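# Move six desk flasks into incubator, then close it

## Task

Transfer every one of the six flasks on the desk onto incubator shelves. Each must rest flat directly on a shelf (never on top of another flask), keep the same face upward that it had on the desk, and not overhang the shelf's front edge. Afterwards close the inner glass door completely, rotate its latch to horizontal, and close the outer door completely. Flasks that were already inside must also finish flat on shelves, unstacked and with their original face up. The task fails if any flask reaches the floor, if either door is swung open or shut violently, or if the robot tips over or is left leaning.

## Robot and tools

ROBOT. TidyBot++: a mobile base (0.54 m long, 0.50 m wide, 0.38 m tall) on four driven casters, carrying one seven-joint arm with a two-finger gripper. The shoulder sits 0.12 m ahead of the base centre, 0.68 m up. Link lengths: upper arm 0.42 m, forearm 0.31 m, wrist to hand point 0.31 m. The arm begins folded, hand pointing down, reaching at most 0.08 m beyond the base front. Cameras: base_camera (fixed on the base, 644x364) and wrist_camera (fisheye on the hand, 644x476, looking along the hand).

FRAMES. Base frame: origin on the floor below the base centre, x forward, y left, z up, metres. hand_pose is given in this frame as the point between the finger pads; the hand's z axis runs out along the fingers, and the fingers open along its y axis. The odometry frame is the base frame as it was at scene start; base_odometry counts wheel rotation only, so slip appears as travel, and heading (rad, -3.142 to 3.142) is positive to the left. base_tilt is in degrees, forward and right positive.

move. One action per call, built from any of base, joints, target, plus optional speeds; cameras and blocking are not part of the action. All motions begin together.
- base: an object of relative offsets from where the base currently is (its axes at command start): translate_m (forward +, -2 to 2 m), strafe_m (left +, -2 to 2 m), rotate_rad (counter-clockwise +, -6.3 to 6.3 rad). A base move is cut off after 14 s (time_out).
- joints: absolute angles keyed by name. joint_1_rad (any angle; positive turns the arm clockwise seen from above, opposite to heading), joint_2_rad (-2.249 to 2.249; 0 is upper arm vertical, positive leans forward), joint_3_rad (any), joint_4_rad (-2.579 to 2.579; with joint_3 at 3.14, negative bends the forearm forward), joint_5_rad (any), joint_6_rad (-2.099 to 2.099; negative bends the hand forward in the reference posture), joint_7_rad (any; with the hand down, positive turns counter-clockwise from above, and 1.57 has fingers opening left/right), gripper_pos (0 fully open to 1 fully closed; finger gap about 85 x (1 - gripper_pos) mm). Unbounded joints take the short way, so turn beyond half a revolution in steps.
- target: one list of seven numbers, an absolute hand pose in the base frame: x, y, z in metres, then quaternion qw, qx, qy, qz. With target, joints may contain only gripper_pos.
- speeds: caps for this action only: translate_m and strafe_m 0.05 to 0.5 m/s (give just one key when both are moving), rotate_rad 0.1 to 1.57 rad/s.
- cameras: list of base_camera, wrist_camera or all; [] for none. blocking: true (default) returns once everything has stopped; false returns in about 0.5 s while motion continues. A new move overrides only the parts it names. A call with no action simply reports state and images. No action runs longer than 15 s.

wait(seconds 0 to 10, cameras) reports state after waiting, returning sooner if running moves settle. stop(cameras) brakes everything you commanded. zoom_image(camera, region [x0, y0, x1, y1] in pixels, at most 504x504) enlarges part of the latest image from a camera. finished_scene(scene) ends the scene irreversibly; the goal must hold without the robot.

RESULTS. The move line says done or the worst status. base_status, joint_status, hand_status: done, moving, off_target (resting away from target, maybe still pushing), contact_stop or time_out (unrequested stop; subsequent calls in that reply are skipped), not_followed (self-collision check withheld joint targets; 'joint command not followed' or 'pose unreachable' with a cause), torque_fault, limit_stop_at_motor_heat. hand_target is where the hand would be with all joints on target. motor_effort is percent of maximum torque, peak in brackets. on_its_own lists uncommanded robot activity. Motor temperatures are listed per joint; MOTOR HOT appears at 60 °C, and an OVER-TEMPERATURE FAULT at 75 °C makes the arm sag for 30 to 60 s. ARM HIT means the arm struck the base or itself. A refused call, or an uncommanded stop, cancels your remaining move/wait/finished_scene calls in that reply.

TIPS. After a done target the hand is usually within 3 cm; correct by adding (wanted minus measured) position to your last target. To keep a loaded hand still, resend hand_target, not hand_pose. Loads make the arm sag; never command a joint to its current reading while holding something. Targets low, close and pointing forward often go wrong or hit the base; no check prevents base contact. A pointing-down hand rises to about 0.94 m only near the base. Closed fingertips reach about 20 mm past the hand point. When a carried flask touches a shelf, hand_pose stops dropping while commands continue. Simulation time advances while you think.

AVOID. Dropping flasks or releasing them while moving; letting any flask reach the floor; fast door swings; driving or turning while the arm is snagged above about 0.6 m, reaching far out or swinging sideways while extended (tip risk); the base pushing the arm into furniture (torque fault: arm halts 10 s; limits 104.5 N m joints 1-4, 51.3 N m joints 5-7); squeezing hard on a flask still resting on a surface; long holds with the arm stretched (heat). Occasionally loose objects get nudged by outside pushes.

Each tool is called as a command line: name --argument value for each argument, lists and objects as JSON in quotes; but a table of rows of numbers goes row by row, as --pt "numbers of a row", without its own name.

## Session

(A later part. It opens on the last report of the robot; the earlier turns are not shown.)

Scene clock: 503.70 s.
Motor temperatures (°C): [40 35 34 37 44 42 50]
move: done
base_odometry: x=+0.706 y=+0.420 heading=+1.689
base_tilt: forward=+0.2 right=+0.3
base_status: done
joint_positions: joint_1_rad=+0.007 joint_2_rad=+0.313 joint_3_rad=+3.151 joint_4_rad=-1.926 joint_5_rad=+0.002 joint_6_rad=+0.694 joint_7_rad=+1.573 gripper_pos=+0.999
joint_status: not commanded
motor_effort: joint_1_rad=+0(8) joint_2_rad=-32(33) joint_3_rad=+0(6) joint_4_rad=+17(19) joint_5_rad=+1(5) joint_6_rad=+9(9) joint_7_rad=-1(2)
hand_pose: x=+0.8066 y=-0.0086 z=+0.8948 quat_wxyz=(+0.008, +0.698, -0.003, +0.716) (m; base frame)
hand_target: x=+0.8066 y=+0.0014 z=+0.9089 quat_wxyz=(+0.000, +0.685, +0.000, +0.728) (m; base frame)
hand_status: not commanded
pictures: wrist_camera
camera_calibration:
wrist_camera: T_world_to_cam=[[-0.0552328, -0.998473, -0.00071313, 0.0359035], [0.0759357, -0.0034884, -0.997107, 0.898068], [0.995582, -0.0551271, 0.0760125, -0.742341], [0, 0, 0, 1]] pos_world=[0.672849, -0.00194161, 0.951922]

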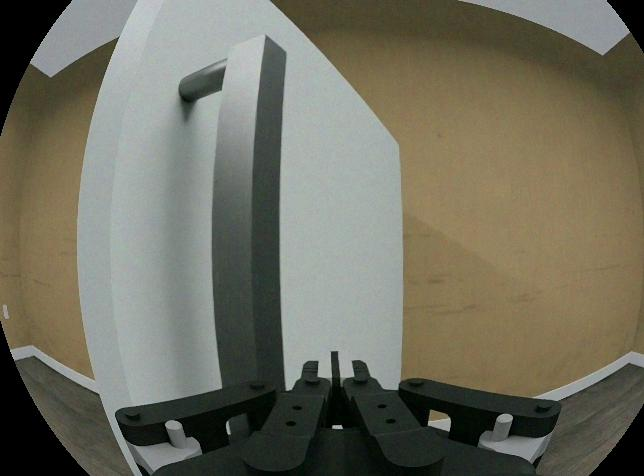

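move --base '{"translate_m": 0.065, "strafe_m": 0.18}' --speeds '{"strafe_m": 0.13}' --cameras '["wrist_camera"]'

move --base '{"translate_m": 0.10, "strafe_m": 0.15}' --speeds '{"strafe_m": 0.12}' --cameras '["wrist_camera"]'

Scene clock: 506.43 s.
Motor temperatures (°C): [40 35 34 37 44 42 50]
move: done
base_odometry: x=+0.520 y=+0.463 heading=+1.689
base_tilt: forward=+0.2 right=+0.3
base_status: done
joint_positions: joint_1_rad=+0.006 joint_2_rad=+0.313 joint_3_rad=+3.153 joint_4_rad=-1.926 joint_5_rad=+0.002 joint_6_rad=+0.694 joint_7_rad=+1.573 gripper_pos=+0.999
joint_status: not commanded
motor_effort: joint_1_rad=-1(8) joint_2_rad=-32(33) joint_3_rad=+0(5) joint_4_rad=+16(19) joint_5_rad=+0(3) joint_6_rad=+9(9) joint_7_rad=+0(1)
hand_pose: x=+0.8066 y=-0.0095 z=+0.8949 quat_wxyz=(+0.008, +0.698, -0.003, +0.716) (m; base frame)
hand_target: x=+0.8066 y=+0.0014 z=+0.9089 quat_wxyz=(+0.000, +0.685, +0.000, +0.728) (m; base frame)
hand_status: not commanded
pictures: wrist_camera
camera_calibration:
wrist_camera: T_world_to_cam=[[-0.0569271, -0.998378, -0.000853943, 0.0365695], [0.0762357, -0.0034941, -0.997084, 0.89805], [0.995463, -0.0568262, 0.076311, -0.742502], [0, 0, 0, 1]] pos_world=[0.672752, -0.00254553, 0.952123]

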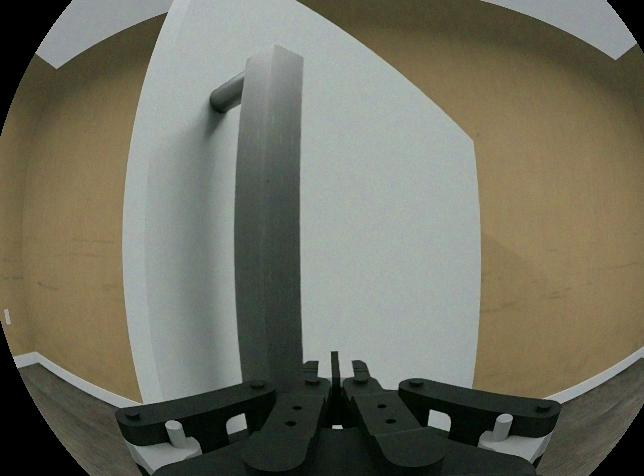

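Scene clock: 508.50 s.
Motor temperatures (°C): [40 35 34 37 44 42 50]
move: done
base_odometry: x=+0.359 y=+0.545 heading=+1.690
base_tilt: forward=+0.2 right=+0.3
base_status: done
joint_positions: joint_1_rad=+0.005 joint_2_rad=+0.313 joint_3_rad=+3.154 joint_4_rad=-1.927 joint_5_rad=+0.001 joint_6_rad=+0.694 joint_7_rad=+1.573 gripper_pos=+0.999
joint_status: not commanded
motor_effort: joint_1_rad=-1(7) joint_2_rad=-31(33) joint_3_rad=+0(5) joint_4_rad=+18(20) joint_5_rad=+0(3) joint_6_rad=+9(10) joint_7_rad=-1(2)
hand_pose: x=+0.8063 y=-0.0091 z=+0.8952 quat_wxyz=(+0.008, +0.698, -0.003, +0.716) (m; base frame)
hand_target: x=+0.8066 y=+0.0014 z=+0.9089 quat_wxyz=(+0.000, +0.685, +0.000, +0.728) (m; base frame)
hand_status: not commanded
pictures: wrist_camera
camera_calibration:
wrist_camera: T_world_to_cam=[[-0.056605, -0.998396, -0.00115348, 0.0369264], [0.0766499, -0.00319382, -0.997053, 0.89796], [0.99545, -0.0565266, 0.0767077, -0.742668], [0, 0, 0, 1]] pos_world=[0.67255, -0.00224542, 0.952325]

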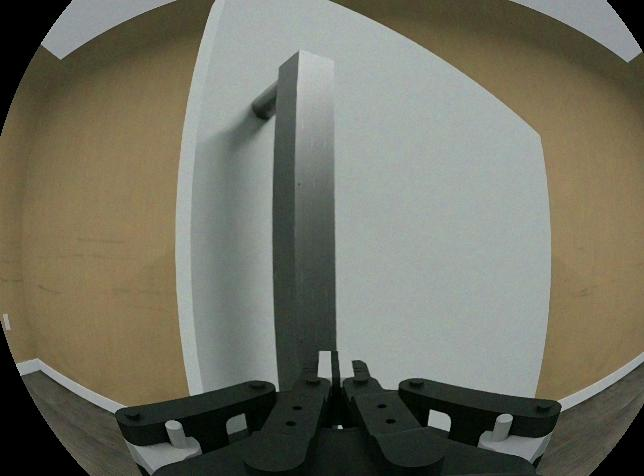

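move --base '{"translate_m": -0.04, "strafe_m": -0.09}' --speeds '{"strafe_m": 0.25}' --cameras '[]'

move --base '{"translate_m": 0.17}' --speeds '{"translate_m": 0.12}' --cameras '["wrist_camera"]'

Scene clock: 510.00 s.
Motor temperatures (°C): [40 35 34 37 44 42 50]
move: done
base_odometry: x=+0.453 y=+0.516 heading=+1.690
base_tilt: forward=+0.2 right=+0.3
base_status: done
joint_positions: joint_1_rad=+0.005 joint_2_rad=+0.313 joint_3_rad=+3.153 joint_4_rad=-1.927 joint_5_rad=+0.001 joint_6_rad=+0.694 joint_7_rad=+1.573 gripper_pos=+0.999
joint_status: not commanded
motor_effort: joint_1_rad=-1(4) joint_2_rad=-32(34) joint_3_rad=+0(2) joint_4_rad=+18(19) joint_5_rad=+0(1) joint_6_rad=+9(9) joint_7_rad=-1(1)
hand_pose: x=+0.8063 y=-0.0087 z=+0.8952 quat_wxyz=(+0.008, +0.698, -0.003, +0.716) (m; base frame)
hand_target: x=+0.8066 y=+0.0014 z=+0.9089 quat_wxyz=(+0.000, +0.685, +0.000, +0.728) (m; base frame)
hand_status: not commanded
pictures: none
No camera images: "cameras" was empty.

Scene clock: 512.03 s.
Motor temperatures (°C): [40 35 34 37 44 42 50]
move: done
base_odometry: x=+0.433 y=+0.685 heading=+1.690
base_tilt: forward=+0.3 right=+0.3
base_status: done
joint_positions: joint_1_rad=+0.005 joint_2_rad=+0.312 joint_3_rad=+3.153 joint_4_rad=-1.927 joint_5_rad=+0.001 joint_6_rad=+0.694 joint_7_rad=+1.573 gripper_pos=+0.999
joint_status: not commanded
motor_effort: joint_1_rad=-1(1) joint_2_rad=-31(35) joint_3_rad=+0(1) joint_4_rad=+18(19) joint_5_rad=+0(1) joint_6_rad=+9(10) joint_7_rad=-1(2)
hand_pose: x=+0.8063 y=-0.0087 z=+0.8954 quat_wxyz=(+0.008, +0.698, -0.003, +0.716) (m; base frame)
hand_target: x=+0.8066 y=+0.0014 z=+0.9089 quat_wxyz=(+0.000, +0.685, +0.000, +0.728) (m; base frame)
hand_status: not commanded
pictures: wrist_camera
camera_calibration:
wrist_camera: T_world_to_cam=[[-0.0559991, -0.99843, -0.00123146, 0.0368882], [0.0770549, -0.00309206, -0.997022, 0.897768], [0.995453, -0.0559272, 0.0771071, -0.742938], [0, 0, 0, 1]] pos_world=[0.672448, -0.00194424, 0.952426]

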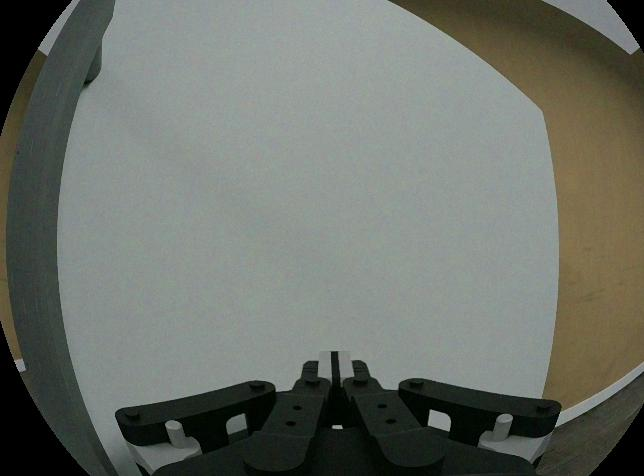

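move --base '{"translate_m": 0.15, "strafe_m": 0.07}' --speeds '{"translate_m": 0.12}' --cameras '["wrist_camera"]'

Scene clock: 514.13 s.
Motor temperatures (°C): [40 35 34 37 44 42 50]
move: done
base_odometry: x=+0.345 y=+0.826 heading=+1.689
base_tilt: forward=+0.2 right=+0.3
base_status: done
joint_positions: joint_1_rad=+0.008 joint_2_rad=+0.310 joint_3_rad=+3.154 joint_4_rad=-1.929 joint_5_rad=+0.001 joint_6_rad=+0.694 joint_7_rad=+1.573 gripper_pos=+0.999
joint_status: not commanded
motor_effort: joint_1_rad=-1(6) joint_2_rad=-31(34) joint_3_rad=+0(5) joint_4_rad=+18(24) joint_5_rad=+1(4) joint_6_rad=+9(10) joint_7_rad=-1(2)
hand_pose: x=+0.8054 y=-0.0111 z=+0.8960 quat_wxyz=(+0.009, +0.698, -0.005, +0.716) (m; base frame)
hand_target: x=+0.8066 y=+0.0014 z=+0.9089 quat_wxyz=(+0.000, +0.685, +0.000, +0.728) (m; base frame)
hand_status: not commanded
pictures: wrist_camera
camera_calibration:
wrist_camera: T_world_to_cam=[[-0.0597969, -0.99821, -0.00144866, 0.0376855], [0.0776574, -0.00320513, -0.996975, 0.897889], [0.995185, -0.0597285, 0.07771, -0.742503], [0, 0, 0, 1]] pos_world=[0.671454, -0.00385281, 0.952927]

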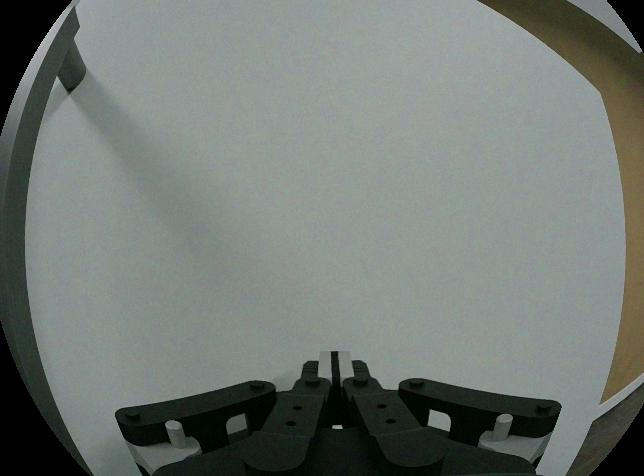

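move --base '{"translate_m": 0.12, "strafe_m": 0.05}' --speeds '{"translate_m": 0.1}' --cameras '["wrist_camera"]'

move --base '{"translate_m": 0.06}' --speeds '{"translate_m": 0.08}' --cameras '["wrist_camera"]'

Scene clock: 516.07 s.
Motor temperatures (°C): [40 35 34 37 44 42 50]
move: done
base_odometry: x=+0.281 y=+0.939 heading=+1.689
base_tilt: forward=+0.2 right=+0.3
base_status: done
joint_positions: joint_1_rad=+0.007 joint_2_rad=+0.308 joint_3_rad=+3.154 joint_4_rad=-1.930 joint_5_rad=+0.001 joint_6_rad=+0.695 joint_7_rad=+1.573 gripper_pos=+0.999
joint_status: not commanded
motor_effort: joint_1_rad=+0(5) joint_2_rad=-31(34) joint_3_rad=+0(3) joint_4_rad=+17(23) joint_5_rad=+0(2) joint_6_rad=+9(9) joint_7_rad=+0(2)
hand_pose: x=+0.8046 y=-0.0105 z=+0.8966 quat_wxyz=(+0.009, +0.697, -0.004, +0.717) (m; base frame)
hand_target: x=+0.8066 y=+0.0014 z=+0.9089 quat_wxyz=(+0.000, +0.685, +0.000, +0.728) (m; base frame)
hand_status: not commanded
pictures: wrist_camera
camera_calibration:
wrist_camera: T_world_to_cam=[[-0.0588899, -0.998263, -0.00153423, 0.0376181], [0.0785614, -0.00310239, -0.996904, 0.897773], [0.995168, -0.0588282, 0.0786077, -0.742654], [0, 0, 0, 1]] pos_world=[0.67075, -0.00335092, 0.953429]

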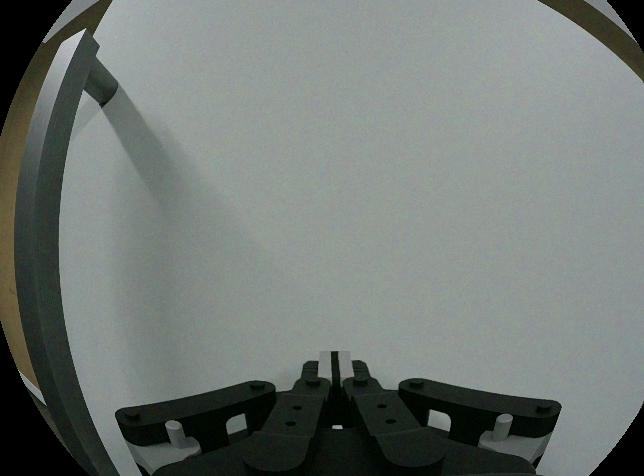

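Scene clock: 517.33 s.
Motor temperatures (°C): [40 35 34 37 44 42 50]
move: done
base_odometry: x=+0.274 y=+0.999 heading=+1.690
base_tilt: forward=+0.2 right=+0.3
base_status: done
joint_positions: joint_1_rad=+0.007 joint_2_rad=+0.309 joint_3_rad=+3.154 joint_4_rad=-1.930 joint_5_rad=+0.001 joint_6_rad=+0.695 joint_7_rad=+1.573 gripper_pos=+0.999
joint_status: not commanded
motor_effort: joint_1_rad=+0(1) joint_2_rad=-32(34) joint_3_rad=+0(1) joint_4_rad=+19(23) joint_5_rad=+0(1) joint_6_rad=+9(10) joint_7_rad=-1(2)
hand_pose: x=+0.8049 y=-0.0105 z=+0.8962 quat_wxyz=(+0.009, +0.698, -0.004, +0.717) (m; base frame)
hand_target: x=+0.8066 y=+0.0014 z=+0.9089 quat_wxyz=(+0.000, +0.685, +0.000, +0.728) (m; base frame)
hand_status: not commanded
pictures: wrist_camera
camera_calibration:
wrist_camera: T_world_to_cam=[[-0.0588869, -0.998264, -0.00151035, 0.0376046], [0.0781558, -0.00310202, -0.996936, 0.89766], [0.9952, -0.0588246, 0.0782027, -0.742457], [0, 0, 0, 1]] pos_world=[0.670951, -0.00335091, 0.953029]

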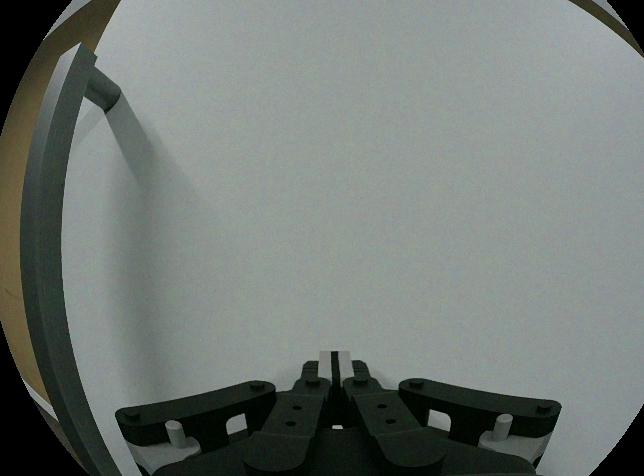

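move --base '{"translate_m": 0.03}' --speeds '{"translate_m": 0.06}' --cameras '["wrist_camera"]'

move --base '{"translate_m": 0.03}' --speeds '{"translate_m": 0.06}' --cameras '["wrist_camera"]'

Scene clock: 518.57 s.
Motor temperatures (°C): [40 35 34 37 44 42 50]
move: done
base_odometry: x=+0.270 y=+1.029 heading=+1.690
base_tilt: forward=+0.2 right=+0.3
base_status: done
joint_positions: joint_1_rad=+0.007 joint_2_rad=+0.294 joint_3_rad=+3.154 joint_4_rad=-1.949 joint_5_rad=+0.001 joint_6_rad=+0.696 joint_7_rad=+1.573 gripper_pos=+0.999
joint_status: not commanded
motor_effort: joint_1_rad=+0(1) joint_2_rad=-27(33) joint_3_rad=+1(2) joint_4_rad=+23(28) joint_5_rad=-1(1) joint_6_rad=+10(10) joint_7_rad=-1(1)
hand_pose: x=+0.7981 y=-0.0104 z=+0.8960 quat_wxyz=(+0.009, +0.699, -0.004, +0.715) (m; base frame)
hand_target: x=+0.8066 y=+0.0014 z=+0.9089 quat_wxyz=(+0.000, +0.685, +0.000, +0.728) (m; base frame)
hand_status: not commanded
pictures: wrist_camera
camera_calibration:
wrist_camera: T_world_to_cam=[[-0.05888, -0.998264, -0.00150907, 0.0372166], [0.0747661, -0.00290243, -0.997197, 0.90106], [0.995461, -0.0588278, 0.0748072, -0.732963], [0, 0, 0, 1]] pos_world=[0.664458, -0.00335131, 0.953422]

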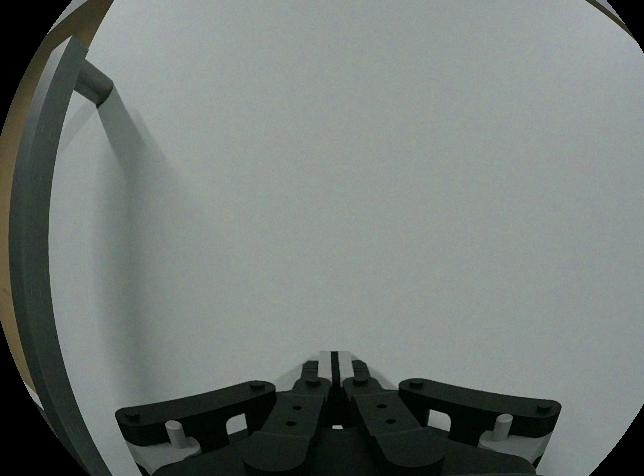

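Scene clock: 519.50 s.
Motor temperatures (°C): [40 35 34 37 44 42 50]
move: done
base_odometry: x=+0.267 y=+1.057 heading=+1.690
base_tilt: forward=+0.2 right=+0.3
base_status: done
joint_positions: joint_1_rad=+0.007 joint_2_rad=+0.232 joint_3_rad=+3.154 joint_4_rad=-2.025 joint_5_rad=+0.001 joint_6_rad=+0.696 joint_7_rad=+1.573 gripper_pos=+0.999
joint_status: not commanded
motor_effort: joint_1_rad=-1(3) joint_2_rad=-13(28) joint_3_rad=+1(1) joint_4_rad=+36(41) joint_5_rad=+1(2) joint_6_rad=+12(12) joint_7_rad=-1(1)
hand_pose: x=+0.7702 y=-0.0102 z=+0.8954 quat_wxyz=(+0.008, +0.704, -0.005, +0.711) (m; base frame)
hand_target: x=+0.8066 y=+0.0014 z=+0.9089 quat_wxyz=(+0.000, +0.685, +0.000, +0.728) (m; base frame)
hand_status: not commanded
pictures: wrist_camera
camera_calibration:
wrist_camera: T_world_to_cam=[[-0.0591341, -0.998249, -0.00173233, 0.0361904], [0.0614006, -0.00190515, -0.998111, 0.913556], [0.99636, -0.0591288, 0.0614057, -0.693765], [0, 0, 0, 1]] pos_world=[0.637287, -0.00315396, 0.954494]

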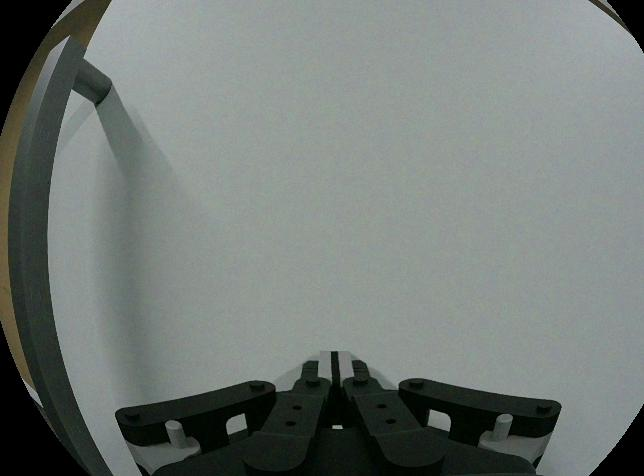

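move --base '{"translate_m": -0.55}' --speeds '{"translate_m": 0.35}' --cameras '["wrist_camera", "base_camera"]'

Scene clock: 522.23 s.
Motor temperatures (°C): [40 35 34 37 44 42 50]
move: done
base_odometry: x=+0.332 y=+0.511 heading=+1.690
base_tilt: forward=+0.2 right=+0.3
base_status: done
joint_positions: joint_1_rad=+0.006 joint_2_rad=+0.311 joint_3_rad=+3.154 joint_4_rad=-1.924 joint_5_rad=+0.001 joint_6_rad=+0.697 joint_7_rad=+1.573 gripper_pos=+0.999
joint_status: not commanded
motor_effort: joint_1_rad=+0(4) joint_2_rad=-31(35) joint_3_rad=+0(2) joint_4_rad=+17(36) joint_5_rad=+0(1) joint_6_rad=+9(12) joint_7_rad=-1(2)
hand_pose: x=+0.8065 y=-0.0101 z=+0.8985 quat_wxyz=(+0.008, +0.696, -0.004, +0.718) (m; base frame)
hand_target: x=+0.8066 y=+0.0014 z=+0.9089 quat_wxyz=(+0.000, +0.685, +0.000, +0.728) (m; base frame)
hand_status: not commanded
pictures: base_camera, wrist_camera
camera_calibration:
wrist_camera: T_world_to_cam=[[-0.0581807, -0.998304, -0.00177893, 0.0377654], [0.0836613, -0.00310004, -0.996489, 0.895039], [0.994794, -0.0581253, 0.0836998, -0.748819], [0, 0, 0, 1]] pos_world=[0.672238, -0.0030493, 0.95464]

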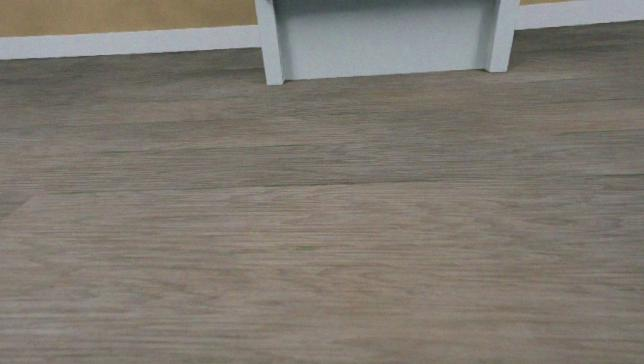

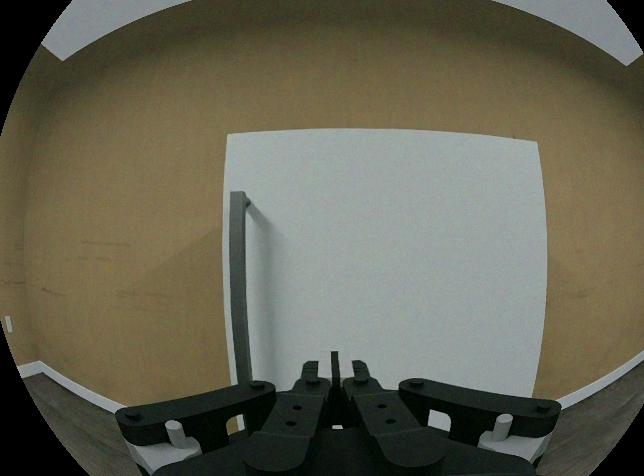

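finished_scene --scene 1

The scene is finished: the task was done.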